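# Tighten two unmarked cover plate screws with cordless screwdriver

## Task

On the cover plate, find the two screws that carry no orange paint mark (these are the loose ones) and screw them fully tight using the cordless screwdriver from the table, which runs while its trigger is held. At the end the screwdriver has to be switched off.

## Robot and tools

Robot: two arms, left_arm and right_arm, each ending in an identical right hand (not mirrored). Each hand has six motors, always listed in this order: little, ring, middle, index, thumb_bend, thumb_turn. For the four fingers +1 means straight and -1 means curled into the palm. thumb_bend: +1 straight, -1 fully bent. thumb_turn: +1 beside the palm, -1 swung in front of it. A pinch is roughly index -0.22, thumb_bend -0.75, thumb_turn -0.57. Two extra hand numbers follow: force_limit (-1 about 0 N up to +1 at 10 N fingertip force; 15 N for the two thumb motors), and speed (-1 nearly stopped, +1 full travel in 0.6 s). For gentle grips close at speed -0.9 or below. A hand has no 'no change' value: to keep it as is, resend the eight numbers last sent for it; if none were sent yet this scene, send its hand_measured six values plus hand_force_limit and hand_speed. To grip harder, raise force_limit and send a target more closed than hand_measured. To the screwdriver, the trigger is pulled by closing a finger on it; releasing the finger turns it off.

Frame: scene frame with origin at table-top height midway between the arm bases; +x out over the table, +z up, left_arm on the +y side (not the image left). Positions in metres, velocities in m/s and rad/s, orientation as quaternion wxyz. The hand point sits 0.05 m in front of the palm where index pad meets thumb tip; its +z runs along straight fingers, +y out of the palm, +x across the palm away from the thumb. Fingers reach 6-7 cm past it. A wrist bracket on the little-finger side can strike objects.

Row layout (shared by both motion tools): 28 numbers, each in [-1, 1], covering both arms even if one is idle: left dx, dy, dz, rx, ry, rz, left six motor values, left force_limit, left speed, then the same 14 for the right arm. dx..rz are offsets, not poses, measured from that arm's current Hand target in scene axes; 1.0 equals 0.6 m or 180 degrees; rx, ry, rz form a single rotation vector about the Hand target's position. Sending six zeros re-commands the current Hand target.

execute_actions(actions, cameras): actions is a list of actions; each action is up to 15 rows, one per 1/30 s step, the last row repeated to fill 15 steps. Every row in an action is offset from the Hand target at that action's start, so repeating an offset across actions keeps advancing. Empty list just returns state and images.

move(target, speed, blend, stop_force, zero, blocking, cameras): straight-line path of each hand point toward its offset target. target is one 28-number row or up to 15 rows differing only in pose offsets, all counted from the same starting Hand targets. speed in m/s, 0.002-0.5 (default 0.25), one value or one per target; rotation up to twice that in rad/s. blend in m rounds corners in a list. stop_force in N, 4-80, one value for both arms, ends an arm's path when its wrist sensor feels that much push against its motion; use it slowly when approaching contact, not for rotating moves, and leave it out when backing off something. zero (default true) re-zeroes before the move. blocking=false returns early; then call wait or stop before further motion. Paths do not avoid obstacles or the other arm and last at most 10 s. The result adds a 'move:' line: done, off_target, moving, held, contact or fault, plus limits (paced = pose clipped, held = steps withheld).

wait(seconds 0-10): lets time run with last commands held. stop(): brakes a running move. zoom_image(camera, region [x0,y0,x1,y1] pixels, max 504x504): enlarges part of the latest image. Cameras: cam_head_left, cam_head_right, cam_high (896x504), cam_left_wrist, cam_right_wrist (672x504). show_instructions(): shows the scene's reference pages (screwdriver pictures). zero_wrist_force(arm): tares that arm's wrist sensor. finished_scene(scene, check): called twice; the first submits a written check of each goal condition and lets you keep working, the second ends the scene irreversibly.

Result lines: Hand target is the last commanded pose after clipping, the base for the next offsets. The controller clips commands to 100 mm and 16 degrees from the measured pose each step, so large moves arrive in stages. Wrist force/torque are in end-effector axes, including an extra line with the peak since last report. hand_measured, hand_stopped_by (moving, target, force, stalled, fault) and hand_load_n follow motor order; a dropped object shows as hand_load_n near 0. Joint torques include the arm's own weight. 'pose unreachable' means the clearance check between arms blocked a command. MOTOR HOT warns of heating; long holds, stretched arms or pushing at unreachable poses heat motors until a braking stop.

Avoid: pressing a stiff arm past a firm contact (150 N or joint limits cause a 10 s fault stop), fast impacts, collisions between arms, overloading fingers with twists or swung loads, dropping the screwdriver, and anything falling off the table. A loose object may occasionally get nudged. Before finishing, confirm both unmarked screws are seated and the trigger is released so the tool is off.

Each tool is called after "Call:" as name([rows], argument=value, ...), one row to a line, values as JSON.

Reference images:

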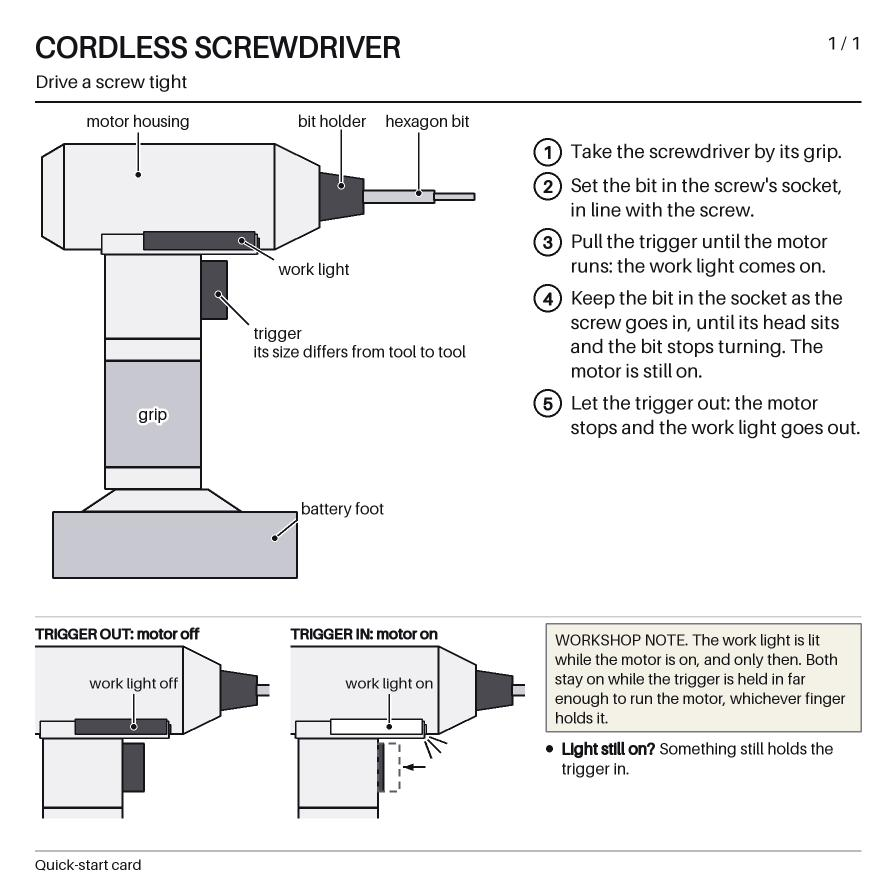

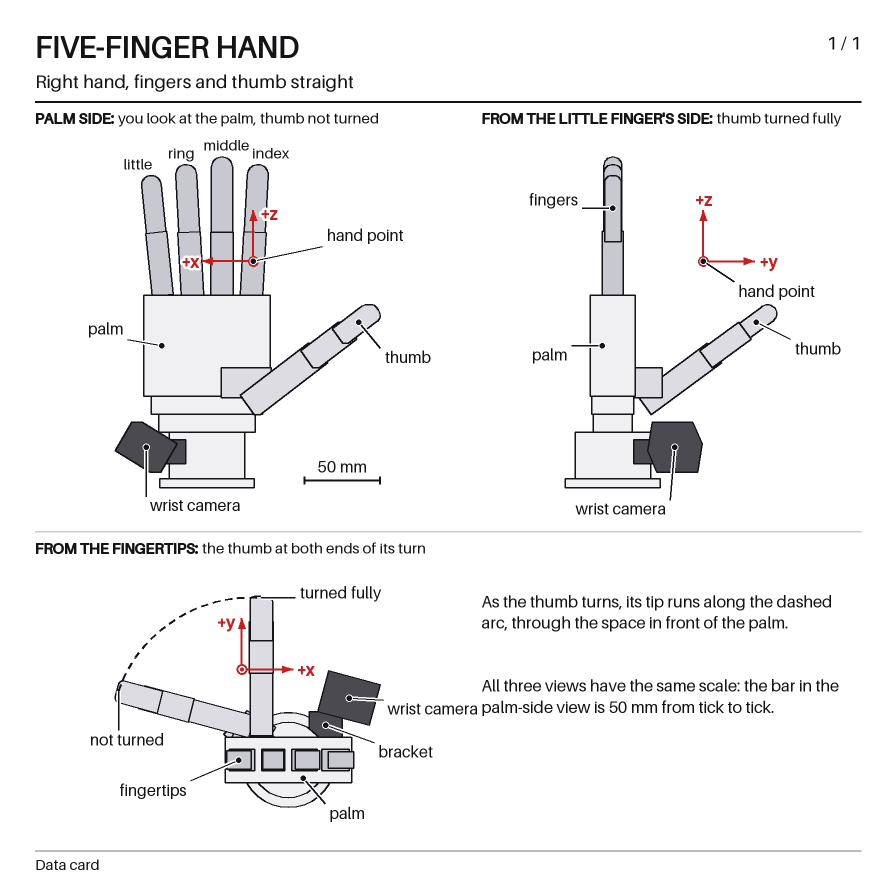

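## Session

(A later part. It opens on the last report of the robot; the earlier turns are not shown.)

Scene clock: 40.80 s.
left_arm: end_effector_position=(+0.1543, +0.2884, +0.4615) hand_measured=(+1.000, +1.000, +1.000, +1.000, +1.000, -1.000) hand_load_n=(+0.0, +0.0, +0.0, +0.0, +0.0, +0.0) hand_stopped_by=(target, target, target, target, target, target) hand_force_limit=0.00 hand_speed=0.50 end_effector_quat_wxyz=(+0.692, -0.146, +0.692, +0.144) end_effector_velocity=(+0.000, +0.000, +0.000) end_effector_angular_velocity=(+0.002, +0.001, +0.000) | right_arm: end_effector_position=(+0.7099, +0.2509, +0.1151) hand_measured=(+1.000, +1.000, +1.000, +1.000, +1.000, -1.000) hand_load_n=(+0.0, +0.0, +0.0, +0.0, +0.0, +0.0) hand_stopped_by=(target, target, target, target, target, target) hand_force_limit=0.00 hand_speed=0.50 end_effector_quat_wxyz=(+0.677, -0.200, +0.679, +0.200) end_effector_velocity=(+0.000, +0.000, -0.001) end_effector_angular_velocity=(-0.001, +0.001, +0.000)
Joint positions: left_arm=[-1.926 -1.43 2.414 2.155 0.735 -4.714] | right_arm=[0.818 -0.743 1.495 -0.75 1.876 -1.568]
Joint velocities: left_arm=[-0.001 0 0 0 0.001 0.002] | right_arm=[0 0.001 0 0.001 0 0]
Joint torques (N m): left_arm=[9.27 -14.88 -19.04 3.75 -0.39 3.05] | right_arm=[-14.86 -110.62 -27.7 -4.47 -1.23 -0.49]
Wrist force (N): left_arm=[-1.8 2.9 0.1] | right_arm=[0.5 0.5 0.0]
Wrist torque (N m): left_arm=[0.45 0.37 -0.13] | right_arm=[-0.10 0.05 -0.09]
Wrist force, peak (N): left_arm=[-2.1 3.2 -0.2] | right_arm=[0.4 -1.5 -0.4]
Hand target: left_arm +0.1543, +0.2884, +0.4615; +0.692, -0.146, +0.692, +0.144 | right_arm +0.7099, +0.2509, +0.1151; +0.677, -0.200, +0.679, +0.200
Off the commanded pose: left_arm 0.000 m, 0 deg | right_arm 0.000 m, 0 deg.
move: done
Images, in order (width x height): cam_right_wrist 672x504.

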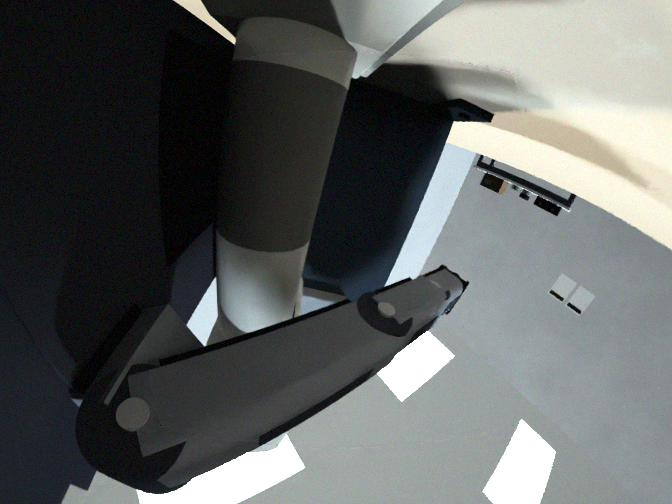

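Call:
move(target=[0,0,0, 0,0,0, 1,1,1,1,1,-1,0,0.5, -0.0136,0.021,0,0,0,0,1,1,1,1,1,-1,0,0.5], speed=0.015, stop_force=4, cameras=["cam_right_wrist","cam_high"])

Scene clock: 43.23 s.
left_arm: end_effector_position=(+0.1543, +0.2884, +0.4615) hand_measured=(+1.000, +1.000, +1.000, +1.000, +1.000, -1.000) hand_load_n=(+0.0, +0.0, +0.0, +0.0, +0.0, +0.0) hand_stopped_by=(target, target, target, target, target, target) hand_force_limit=0.00 hand_speed=0.50 end_effector_quat_wxyz=(+0.692, -0.146, +0.692, +0.144) end_effector_velocity=(+0.000, +0.000, +0.000) end_effector_angular_velocity=(-0.001, +0.000, +0.000) | right_arm: end_effector_position=(+0.7018, +0.2635, +0.1151) hand_measured=(+1.000, +1.000, +1.000, +1.000, +1.000, -1.000) hand_load_n=(+0.0, +0.0, +0.0, +0.0, +0.0, -0.5) hand_stopped_by=(target, target, target, target, target, target) hand_force_limit=0.00 hand_speed=0.50 end_effector_quat_wxyz=(+0.677, -0.200, +0.679, +0.200) end_effector_velocity=(+0.000, +0.000, +0.001) end_effector_angular_velocity=(+0.001, -0.001, -0.001)
Joint positions: left_arm=[-1.926 -1.43 2.414 2.155 0.735 -4.714] | right_arm=[0.834 -0.734 1.476 -0.74 1.892 -1.568]
Joint velocities: left_arm=[0 0 0 0 0 -0.001] | right_arm=[0 -0.001 0 -0.001 0.001 0]
Joint torques (N m): left_arm=[5.55 -13.8 -16.19 4.65 0.19 2.47] | right_arm=[-14.06 -110.72 -28.44 -4.59 -1.47 -0.81]
Wrist force (N): left_arm=[-2.2 2.8 -0.2] | right_arm=[0.5 0.4 -0.5]
Wrist torque (N m): left_arm=[0.46 0.43 -0.15] | right_arm=[-0.10 0.07 -0.09]
Wrist force, peak (N): left_arm=[-2.2 3.1 -0.6] | right_arm=[0.8 -1.7 -0.1]
Hand target: left_arm +0.1543, +0.2884, +0.4615; +0.692, -0.146, +0.692, +0.144 | right_arm +0.7018, +0.2635, +0.1151; +0.677, -0.200, +0.679, +0.200
Off the commanded pose: left_arm 0.000 m, 0 deg | right_arm 0.000 m, 0 deg.
move: done
Images, in order (width x height): cam_high 896x504, cam_right_wrist 672x504.

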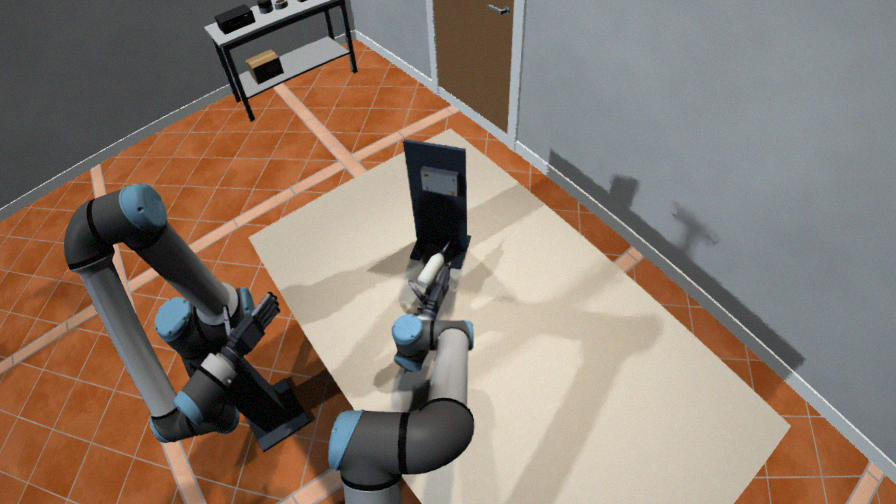

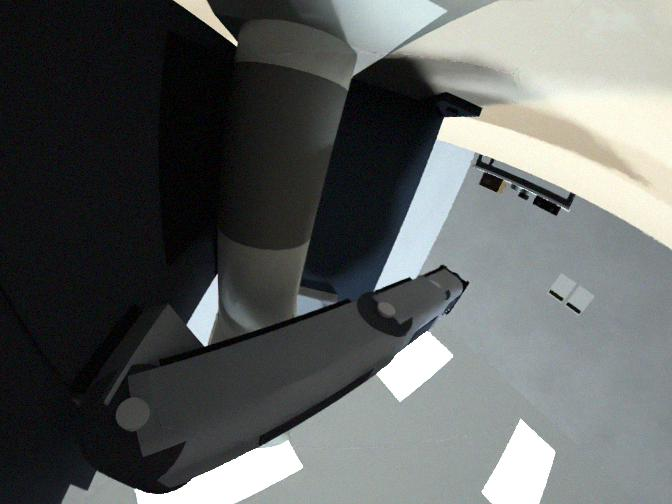

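Call:
move(target=[0,0,0, 0,0,0, 1,1,1,1,1,-1,0,0.5, 0,0,0,0,0,0,-1,-1,-1,1,1,-1,-0.2,-0.7], cameras=["cam_right_wrist","cam_high"])

Call:
wait(seconds=1.5)

Scene clock: 47.43 s.
left_arm: end_effector_position=(+0.1543, +0.2884, +0.4615) hand_measured=(+1.000, +1.000, +1.000, +1.000, +1.000, -1.000) hand_load_n=(+0.0, +0.0, +0.0, +0.0, +0.0, +0.0) hand_stopped_by=(target, target, target, target, target, target) hand_force_limit=0.00 hand_speed=0.50 end_effector_quat_wxyz=(+0.692, -0.146, +0.692, +0.144) end_effector_velocity=(+0.000, +0.000, +0.000) end_effector_angular_velocity=(+0.001, +0.001, -0.001) | right_arm: end_effector_position=(+0.7018, +0.2635, +0.1151) hand_measured=(-0.898, -0.880, -0.864, +1.000, +1.000, -1.000) hand_load_n=(+3.5, +0.5, +0.0, +0.0, +0.0, +0.0) hand_stopped_by=(force, force, force, target, target, target) hand_force_limit=-0.20 hand_speed=-0.70 end_effector_quat_wxyz=(+0.677, -0.200, +0.679, +0.200) end_effector_velocity=(+0.000, +0.000, -0.002) end_effector_angular_velocity=(-0.002, +0.002, +0.000)
Joint positions: left_arm=[-1.926 -1.43 2.414 2.155 0.735 -4.714] | right_arm=[0.834 -0.734 1.476 -0.74 1.892 -1.568]
Joint velocities: left_arm=[-0.001 0 0 0 0 0.002] | right_arm=[0 0.002 0 0.001 0 0]
Joint torques (N m): left_arm=[7.67 -13.71 -13.35 4.04 0.96 2.77] | right_arm=[-5.6 -111.6 -37.18 -2.22 0.75 -0.97]
Wrist force (N): left_arm=[-1.9 2.5 -0.3] | right_arm=[0.2 -0.2 0.2]
Wrist torque (N m): left_arm=[0.42 0.40 -0.15] | right_arm=[-0.20 0.06 -0.16]
Wrist force, peak (N): left_arm=[-1.9 3.2 -0.2] | right_arm=[1.6 -0.4 1.5]
Hand target: left_arm +0.1543, +0.2884, +0.4615; +0.692, -0.146, +0.692, +0.144 | right_arm +0.7018, +0.2635, +0.1151; +0.677, -0.200, +0.679, +0.200
Off the commanded pose: left_arm 0.000 m, 0 deg | right_arm 0.000 m, 0 deg.
move: done
Images, in order (width x height): cam_high 896x504, cam_right_wrist 672x504.

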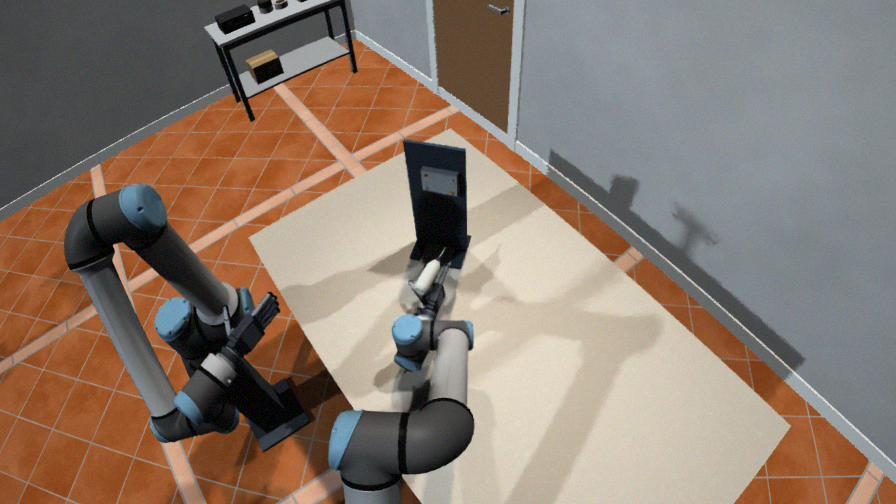

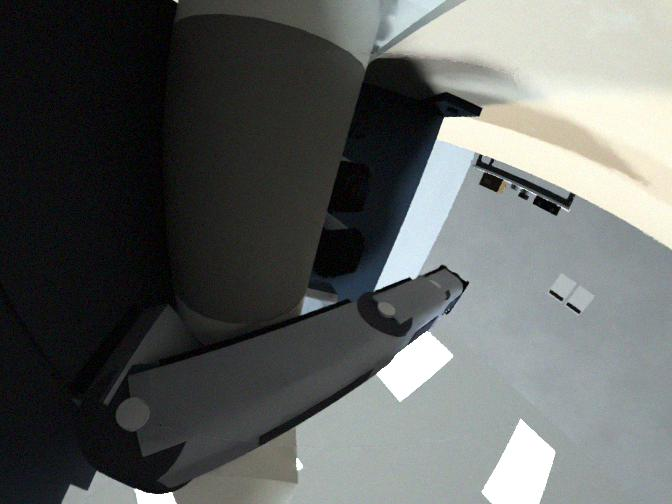

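Scene clock: 48.93 s.
left_arm: end_effector_position=(+0.1543, +0.2884, +0.4615) hand_measured=(+1.000, +1.000, +1.000, +1.000, +1.000, -1.000) hand_load_n=(+0.0, +0.0, +0.0, +0.0, +0.0, +0.0) hand_stopped_by=(target, target, target, target, target, target) hand_force_limit=0.00 hand_speed=0.50 end_effector_quat_wxyz=(+0.692, -0.146, +0.692, +0.144) end_effector_velocity=(+0.000, +0.000, +0.000) end_effector_angular_velocity=(+0.000, +0.000, -0.001) | right_arm: end_effector_position=(+0.7018, +0.2635, +0.1151) hand_measured=(-0.898, -0.880, -0.864, +1.000, +1.000, -1.000) hand_load_n=(+3.5, +0.0, +0.0, +0.0, +0.0, -0.5) hand_stopped_by=(force, force, force, target, target, target) hand_force_limit=-0.20 hand_speed=-0.70 end_effector_quat_wxyz=(+0.677, -0.200, +0.679, +0.200) end_effector_velocity=(+0.000, +0.000, -0.001) end_effector_angular_velocity=(-0.001, +0.001, +0.000)
Joint positions: left_arm=[-1.926 -1.43 2.414 2.155 0.735 -4.714] | right_arm=[0.834 -0.734 1.476 -0.74 1.892 -1.568]
Joint velocities: left_arm=[0 0.001 0 0 -0.001 0] | right_arm=[0 0.001 0 0.001 0 0]
Joint torques (N m): left_arm=[5.71 -14.26 -11.59 4.12 0.28 1.87] | right_arm=[0.46 -110.32 -37.1 -1.48 0.83 -0.85]
Wrist force (N): left_arm=[-1.7 2.5 -0.4] | right_arm=[0.5 -0.1 0.2]
Wrist torque (N m): left_arm=[0.44 0.37 -0.13] | right_arm=[-0.18 0.02 -0.14]
Wrist force, peak (N): left_arm=[-1.9 3.1 -0.6] | right_arm=[0.9 -0.2 0.1]
Hand target: left_arm +0.1543, +0.2884, +0.4615; +0.692, -0.146, +0.692, +0.144 | right_arm +0.7018, +0.2635, +0.1151; +0.677, -0.200, +0.679, +0.200
Off the commanded pose: left_arm 0.000 m, 0 deg | right_arm 0.000 m, 0 deg.
wait: 1.50 s; at rest by 0.17 s

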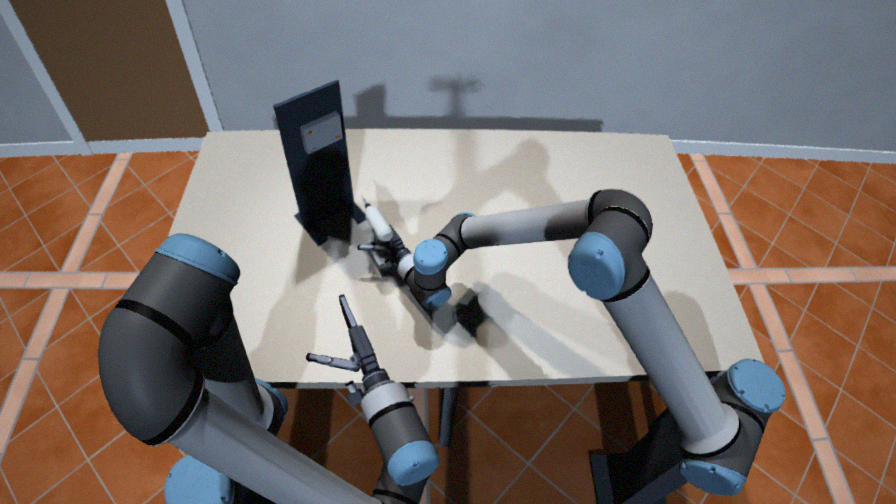

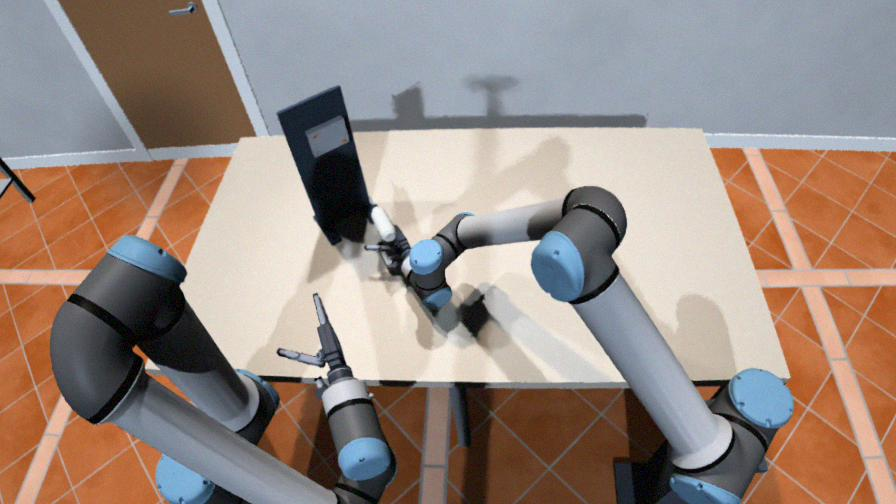

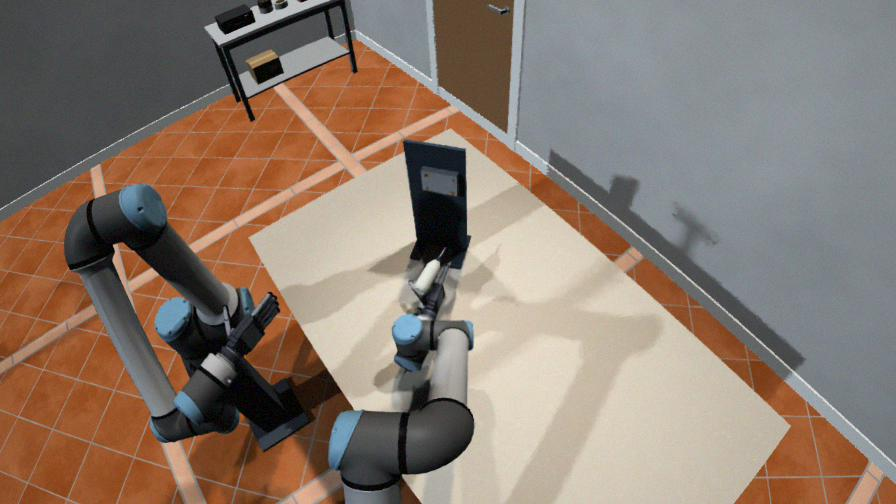

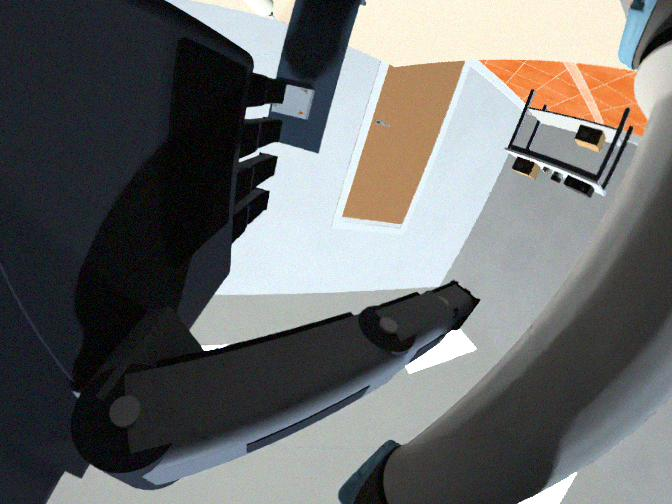

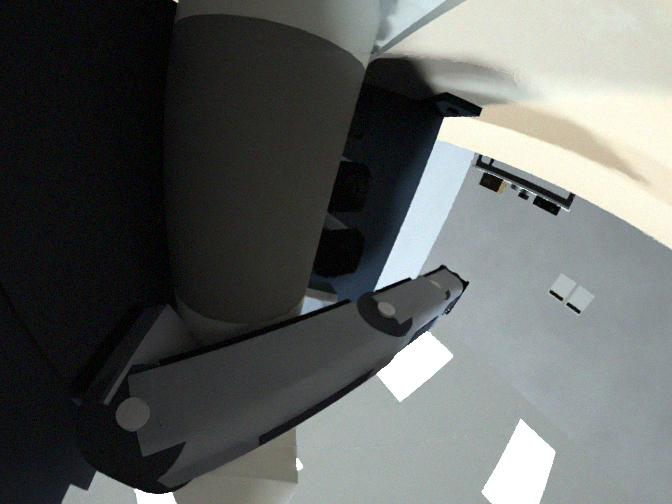

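Call:
move(target=[0,0,0, 0,0,0, 1,1,1,1,1,-1,0,0.5, 0,0,0,0,0,0,-1,-1,-1,1,-1,-1,0.2,-0.7], cameras=["cam_right_wrist","cam_high"])

Call:
zoom_image(camera="cam_high", region=[380, 220, 500, 360])

Scene clock: 52.13 s.
left_arm: end_effector_position=(+0.1543, +0.2884, +0.4615) hand_measured=(+1.000, +1.000, +1.000, +1.000, +1.000, -1.000) hand_load_n=(+0.0, +0.0, +0.0, +0.0, +0.0, -0.5) hand_stopped_by=(target, target, target, target, target, target) hand_force_limit=0.00 hand_speed=0.50 end_effector_quat_wxyz=(+0.692, -0.146, +0.692, +0.144) end_effector_velocity=(+0.000, +0.000, +0.000) end_effector_angular_velocity=(-0.002, +0.000, +0.000) | right_arm: end_effector_position=(+0.7018, +0.2635, +0.1151) hand_measured=(-0.896, -0.880, -0.864, +1.000, +0.142, -1.000) hand_load_n=(+10.5, +6.0, +0.0, +0.0, +8.5, +3.5) hand_stopped_by=(force, force, force, target, force, target) hand_force_limit=0.20 hand_speed=-0.70 end_effector_quat_wxyz=(+0.677, -0.200, +0.679, +0.200) end_effector_velocity=(+0.000, +0.000, +0.002) end_effector_angular_velocity=(+0.001, -0.001, +0.000)
Joint positions: left_arm=[-1.926 -1.43 2.414 2.155 0.735 -4.714] | right_arm=[0.834 -0.734 1.476 -0.74 1.892 -1.568]
Joint velocities: left_arm=[0 0 0 -0.001 0 -0.001] | right_arm=[0 -0.002 0 0 0 0]
Joint torques (N m): left_arm=[9.03 -10.73 -9.05 4.3 1.05 2.64] | right_arm=[12.88 -101.08 -33.46 0.27 0.86 -0.9]
Wrist force (N): left_arm=[-1.5 2.8 -0.3] | right_arm=[-5.9 -1.9 -1.7]
Wrist torque (N m): left_arm=[0.47 0.34 -0.11] | right_arm=[-0.02 -0.19 -0.92]
Wrist force, peak (N): left_arm=[-2.0 3.5 -0.3] | right_arm=[-6.8 -2.2 -2.5]
Hand target: left_arm +0.1543, +0.2884, +0.4615; +0.692, -0.146, +0.692, +0.144 | right_arm +0.7018, +0.2635, +0.1151; +0.677, -0.200, +0.679, +0.200
Off the commanded pose: left_arm 0.000 m, 0 deg | right_arm 0.000 m, 0 deg.
move: done
Images, in order (width x height): cam_high 896x504, cam_right_wrist 672x504.

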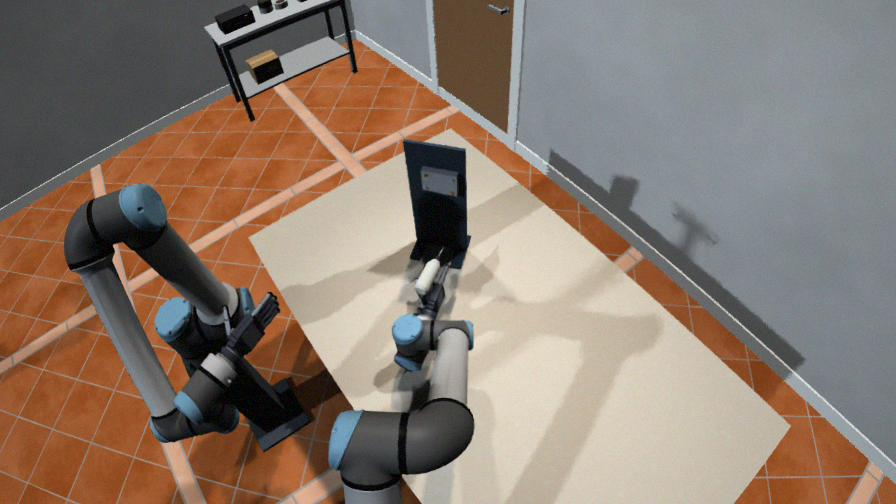

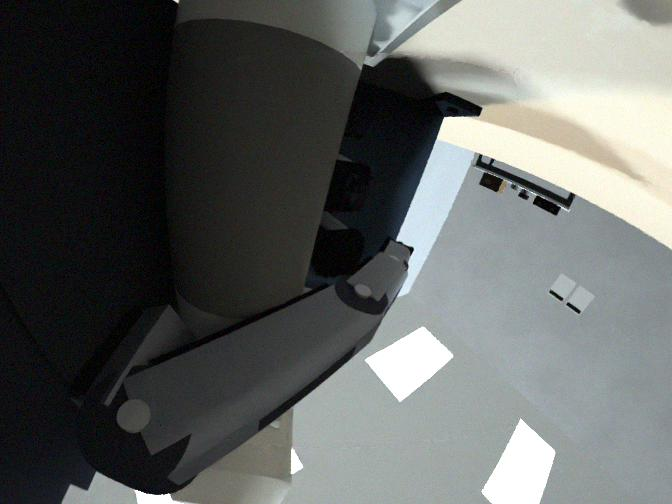

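Scaled by 3.600.

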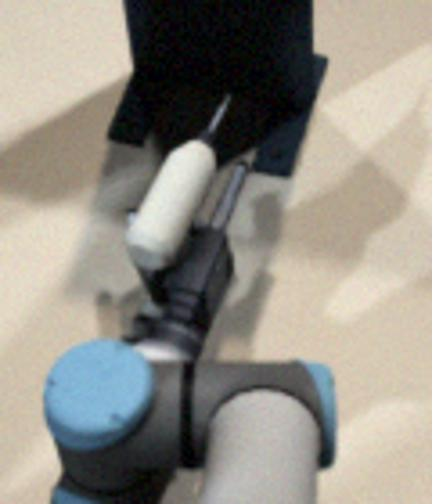

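Call:
move(target=[0,0,0, 0,0,0, 1,1,1,1,1,-1,0,0.5, 0,0,0,0,0,0,-0.98,-0.98,-0.98,1,-0.98,-1,0.5,-0.7], cameras=["cam_right_wrist"])

Scene clock: 52.93 s.
left_arm: end_effector_position=(+0.1543, +0.2884, +0.4615) hand_measured=(+1.000, +1.000, +1.000, +1.000, +1.000, -1.000) hand_load_n=(+0.0, +0.0, +0.0, +0.0, +0.0, -0.5) hand_stopped_by=(target, target, target, target, target, target) hand_force_limit=0.00 hand_speed=0.50 end_effector_quat_wxyz=(+0.692, -0.146, +0.692, +0.144) end_effector_velocity=(+0.000, +0.000, +0.000) end_effector_angular_velocity=(+0.001, +0.000, +0.001) | right_arm: end_effector_position=(+0.7018, +0.2635, +0.1151) hand_measured=(-0.896, -0.892, -0.886, +1.000, +0.114, -1.000) hand_load_n=(+10.0, +10.5, +12.0, +0.0, +11.0, +4.0) hand_stopped_by=(force, force, force, target, force, target) hand_force_limit=0.50 hand_speed=-0.70 end_effector_quat_wxyz=(+0.677, -0.200, +0.679, +0.200) end_effector_velocity=(+0.000, +0.000, -0.003) end_effector_angular_velocity=(-0.002, +0.001, +0.000)
Joint positions: left_arm=[-1.926 -1.43 2.414 2.155 0.735 -4.714] | right_arm=[0.834 -0.734 1.476 -0.74 1.892 -1.568]
Joint velocities: left_arm=[0 0 0 0 0 0] | right_arm=[0 0.003 0 -0.001 0 0]
Joint torques (N m): left_arm=[10.7 -16.99 -11.03 4.51 0.83 2.62] | right_arm=[13.56 -93.63 -30.12 0.71 1.01 -0.9]
Wrist force (N): left_arm=[-1.7 2.7 -0.4] | right_arm=[-4.8 -2.1 -0.6]
Wrist torque (N m): left_arm=[0.46 0.38 -0.13] | right_arm=[-0.09 -0.30 -0.89]
Wrist force, peak (N): left_arm=[-2.3 2.7 -0.2] | right_arm=[-6.2 -1.9 -1.9]
Hand target: left_arm +0.1543, +0.2884, +0.4615; +0.692, -0.146, +0.692, +0.144 | right_arm +0.7018, +0.2635, +0.1151; +0.677, -0.200, +0.679, +0.200
Off the commanded pose: left_arm 0.000 m, 0 deg | right_arm 0.000 m, 0 deg.
move: done
Images, in order (width x height): cam_right_wrist 672x504.

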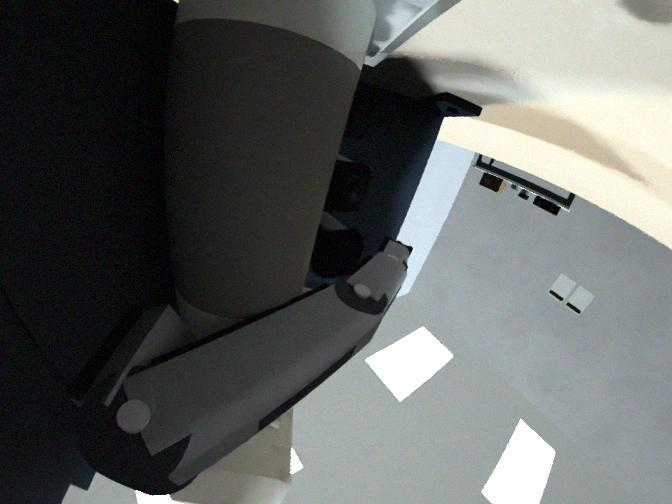

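Call:
move(target=[0,0,0, 0,0,0, 1,1,1,1,1,-1,0,0.5, -0.05,-0.1,0.25,0,0,0,-0.98,-0.98,-0.98,1,-0.98,-1,0.5,-0.7], speed=0.08)

Call:
zoom_image(camera="cam_high", region=[360, 200, 480, 340])

Call:
zoom_image(camera="cam_head_left", region=[340, 150, 480, 290])

Call:
zoom_image(camera="cam_head_right", region=[340, 150, 480, 290])

Scene clock: 55.43 s.
left_arm: end_effector_position=(+0.1543, +0.2884, +0.4615) hand_measured=(+1.000, +1.000, +1.000, +1.000, +1.000, -1.000) hand_load_n=(+0.0, +0.0, +0.0, +0.0, +0.0, -0.5) hand_stopped_by=(target, target, target, target, target, target) hand_force_limit=0.00 hand_speed=0.50 end_effector_quat_wxyz=(+0.692, -0.146, +0.692, +0.144) end_effector_velocity=(+0.000, +0.000, +0.000) end_effector_angular_velocity=(+0.001, +0.000, +0.000) | right_arm: end_effector_position=(+0.6718, +0.2032, +0.2647) hand_measured=(-0.896, -0.892, -0.886, +1.000, +0.114, -1.000) hand_load_n=(+6.5, +9.0, +12.5, +0.0, +9.5, +4.0) hand_stopped_by=(force, force, force, target, force, target) hand_force_limit=0.50 hand_speed=-0.70 end_effector_quat_wxyz=(+0.677, -0.200, +0.679, +0.200) end_effector_velocity=(+0.001, +0.001, +0.000) end_effector_angular_velocity=(+0.003, -0.002, +0.000)
Joint positions: left_arm=[-1.926 -1.43 2.414 2.155 0.735 -4.714] | right_arm=[0.817 -0.976 1.599 -0.621 1.874 -1.568]
Joint velocities: left_arm=[-0.001 0 0 0 0.001 0] | right_arm=[0 0.002 -0.002 -0.004 0 0]
Joint torques (N m): left_arm=[11.89 -16.91 -11.44 4.24 0.41 2.66] | right_arm=[-2.07 -88.77 -46.73 -7.04 0.46 -1.7]
Wrist force (N): left_arm=[-2.1 2.5 -0.4] | right_arm=[8.5 0.1 -0.4]
Wrist torque (N m): left_arm=[0.42 0.43 -0.15] | right_arm=[-0.15 -0.29 0.14]
Wrist force, peak (N): left_arm=[-2.3 3.0 -0.1] | right_arm=[10.3 0.8 -0.2]
Hand target: left_arm +0.1543, +0.2884, +0.4615; +0.692, -0.146, +0.692, +0.144 | right_arm +0.6718, +0.2033, +0.2649; +0.677, -0.200, +0.679, +0.200
Off the commanded pose: left_arm 0.000 m, 0 deg | right_arm 0.000 m, 0 deg.
move: done

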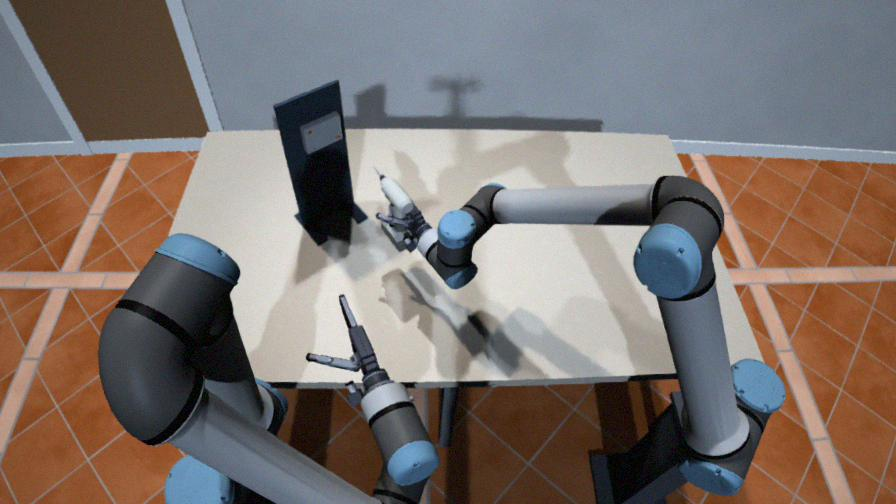

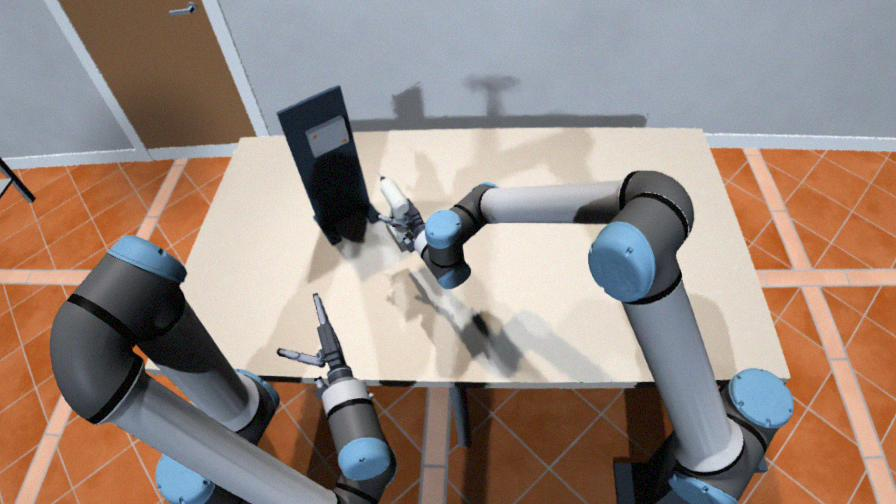

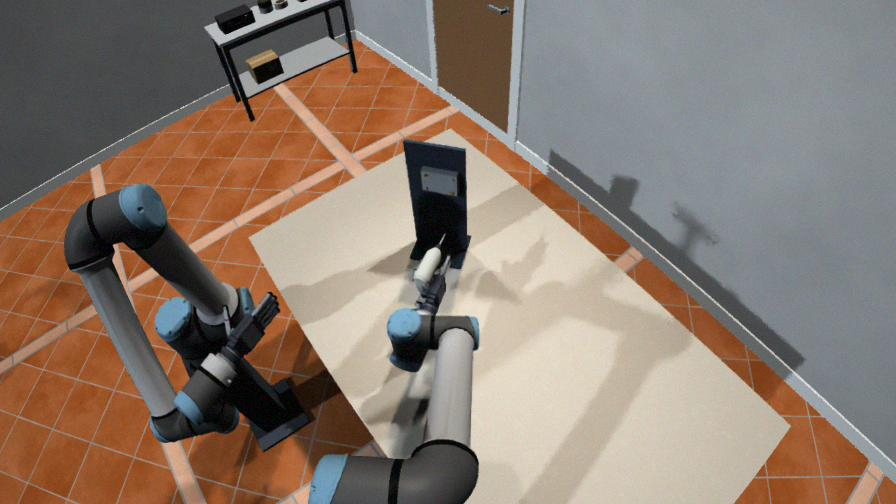

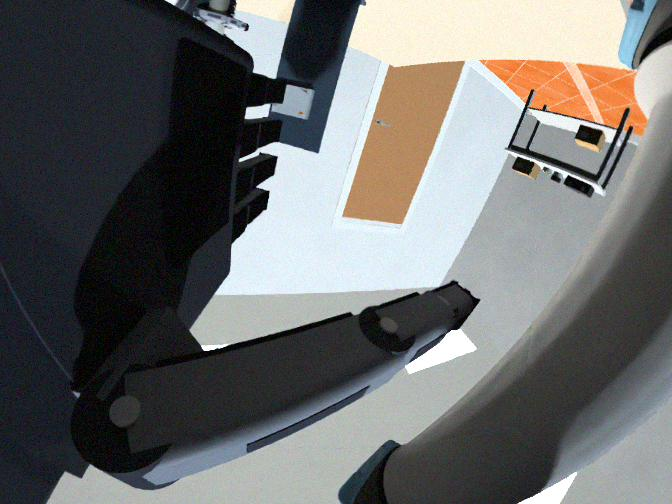

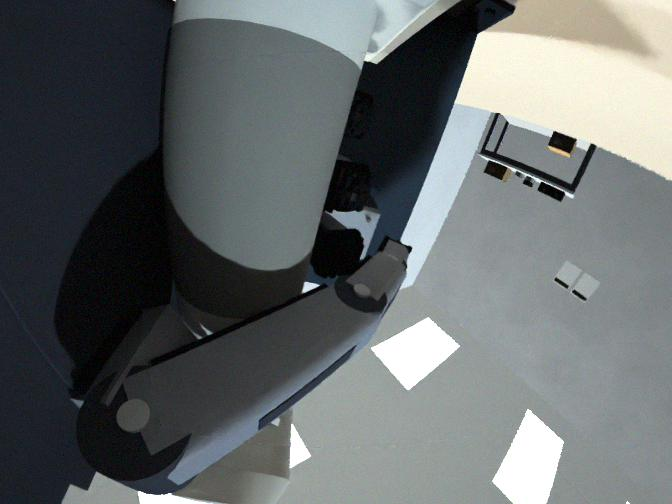

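Scaled by 3.600.

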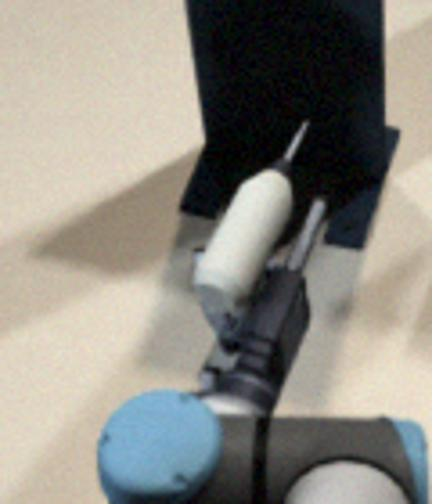

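Scaled by 3.600.

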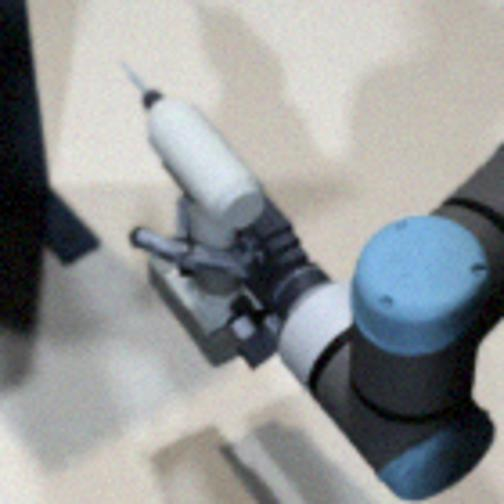

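Scaled by 3.600.

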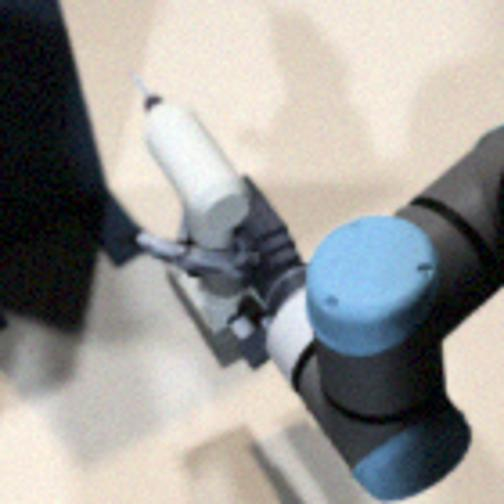

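Call:
zoom_image(camera="cam_head_left", region=[270, 80, 360, 170])

Call:
zoom_image(camera="cam_head_right", region=[270, 80, 360, 170])

Call:
zoom_image(camera="cam_high", region=[395, 130, 485, 220])

Scaled by 5.600.

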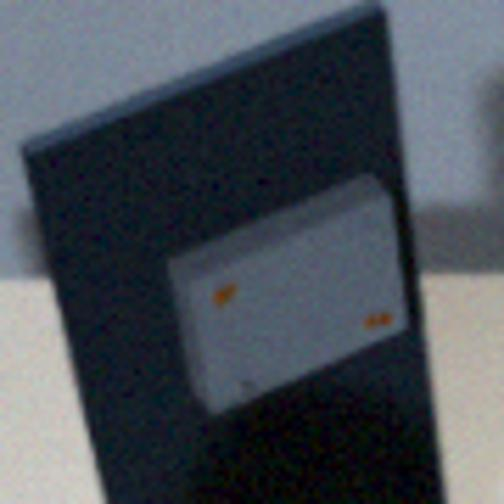

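Scaled by 5.600.

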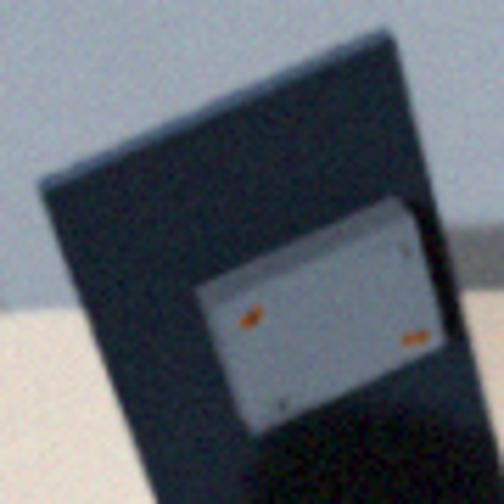

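Scaled by 5.600.

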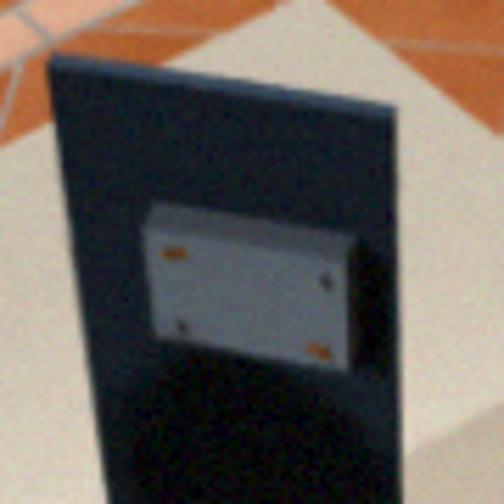

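Call:
move([
  [0.25,0.3,-0.05, 0,0,-0.1, 1,1,1,1,1,-1,0,0.5, 0,0,0,0,0,0,-0.98,-0.98,-0.98,1,-0.98,-1,0.5,-0.7],
  [0.5,0.4,-0.1, 0,0,-0.244, 1,1,1,1,1,-1,0,0.5, 0,0,0,0,0,0,-0.98,-0.98,-0.98,1,-0.98,-1,0.5,-0.7],
], speed=0.15)

Scene clock: 60.43 s.
left_arm: end_effector_position=(+0.4543, +0.5290, +0.4026) hand_measured=(+1.000, +1.000, +1.000, +1.000, +1.000, -1.000) hand_load_n=(+0.0, +0.0, +0.0, +0.0, +0.0, -0.5) hand_stopped_by=(target, target, target, target, target, target) hand_force_limit=0.00 hand_speed=0.50 end_effector_quat_wxyz=(+0.696, +0.123, +0.696, -0.125) end_effector_velocity=(+0.000, +0.000, +0.000) end_effector_angular_velocity=(+0.000, +0.001, -0.002) | right_arm: end_effector_position=(+0.6718, +0.2033, +0.2649) hand_measured=(-0.896, -0.892, -0.886, +1.000, +0.114, -1.000) hand_load_n=(+6.5, +9.0, +12.5, +0.0, +9.5, +4.0) hand_stopped_by=(force, force, force, target, force, target) hand_force_limit=0.50 hand_speed=-0.70 end_effector_quat_wxyz=(+0.677, -0.200, +0.679, +0.200) end_effector_velocity=(+0.000, +0.000, +0.000) end_effector_angular_velocity=(+0.000, +0.000, +0.000)
Joint positions: left_arm=[-0.678 -1.505 2.741 1.906 -1.28 -4.715] | right_arm=[0.817 -0.976 1.599 -0.621 1.875 -1.568]
Joint velocities: left_arm=[0.002 0 0 0.001 -0.004 -0.001] | right_arm=[0 0 0 0.001 0 0]
Joint torques (N m): left_arm=[11.77 -19.87 -2.37 1.52 -2.06 0.25] | right_arm=[14.8 -102.95 -36.52 -3.93 1.35 0.07]
Wrist force (N): left_arm=[-1.7 2.8 0.0] | right_arm=[7.8 0.1 -0.3]
Wrist torque (N m): left_arm=[0.45 0.39 -0.14] | right_arm=[-0.16 -0.21 0.10]
Wrist force, peak (N): left_arm=[-1.6 4.2 0.2] | right_arm=[8.6 0.1 -0.4]
Hand target: left_arm +0.4543, +0.5291, +0.4025; +0.696, +0.123, +0.697, -0.125 | right_arm +0.6718, +0.2033, +0.2649; +0.677, -0.200, +0.679, +0.200
Off the commanded pose: left_arm 0.001 m, 0 deg | right_arm 0.000 m, 0 deg.
move: done

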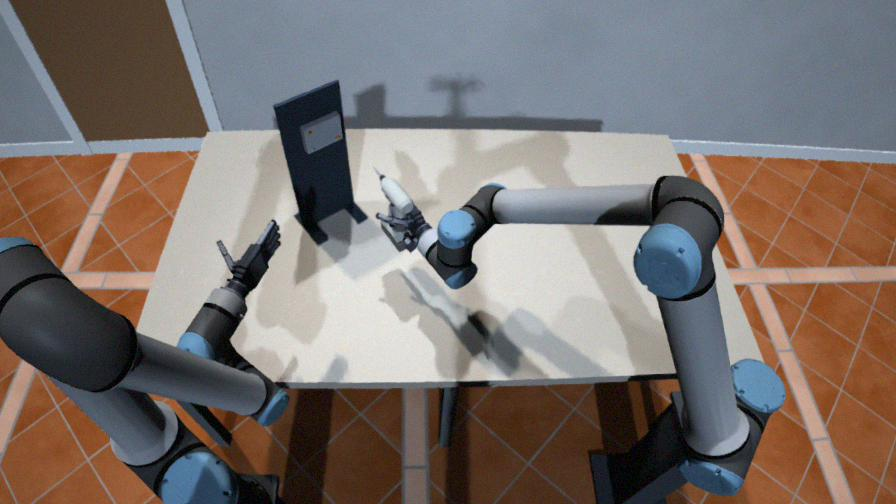

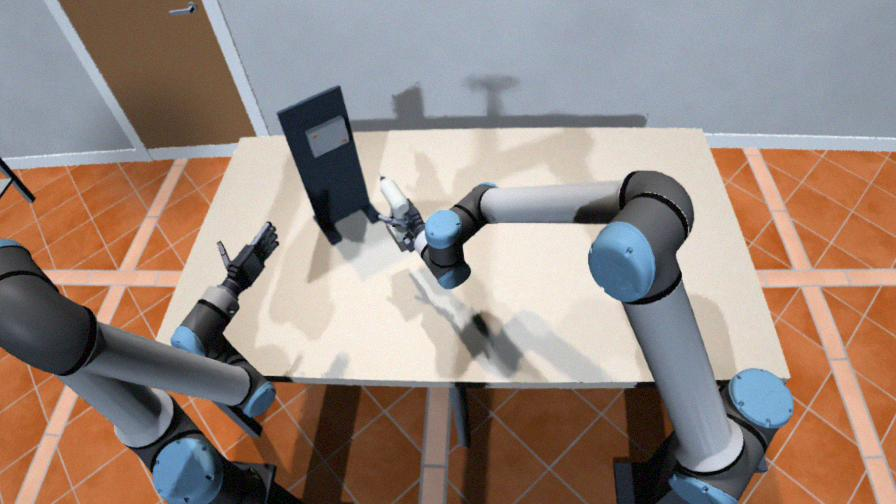

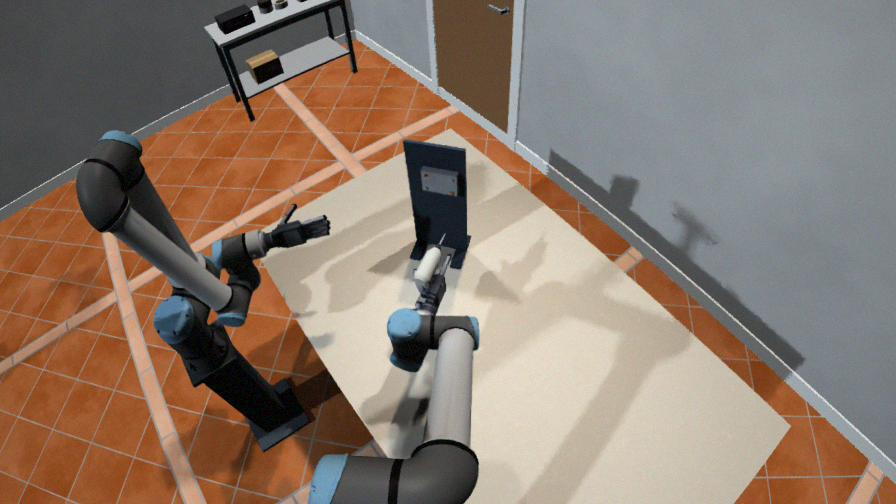

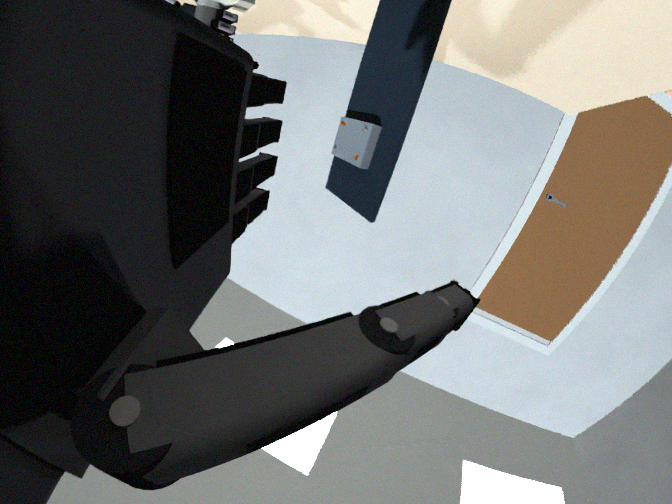

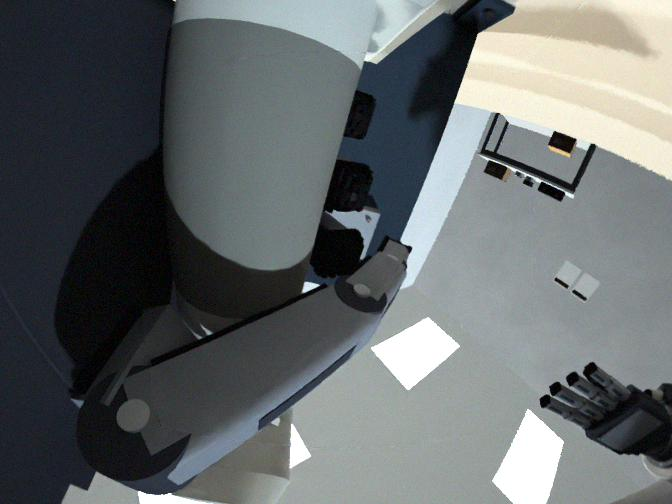

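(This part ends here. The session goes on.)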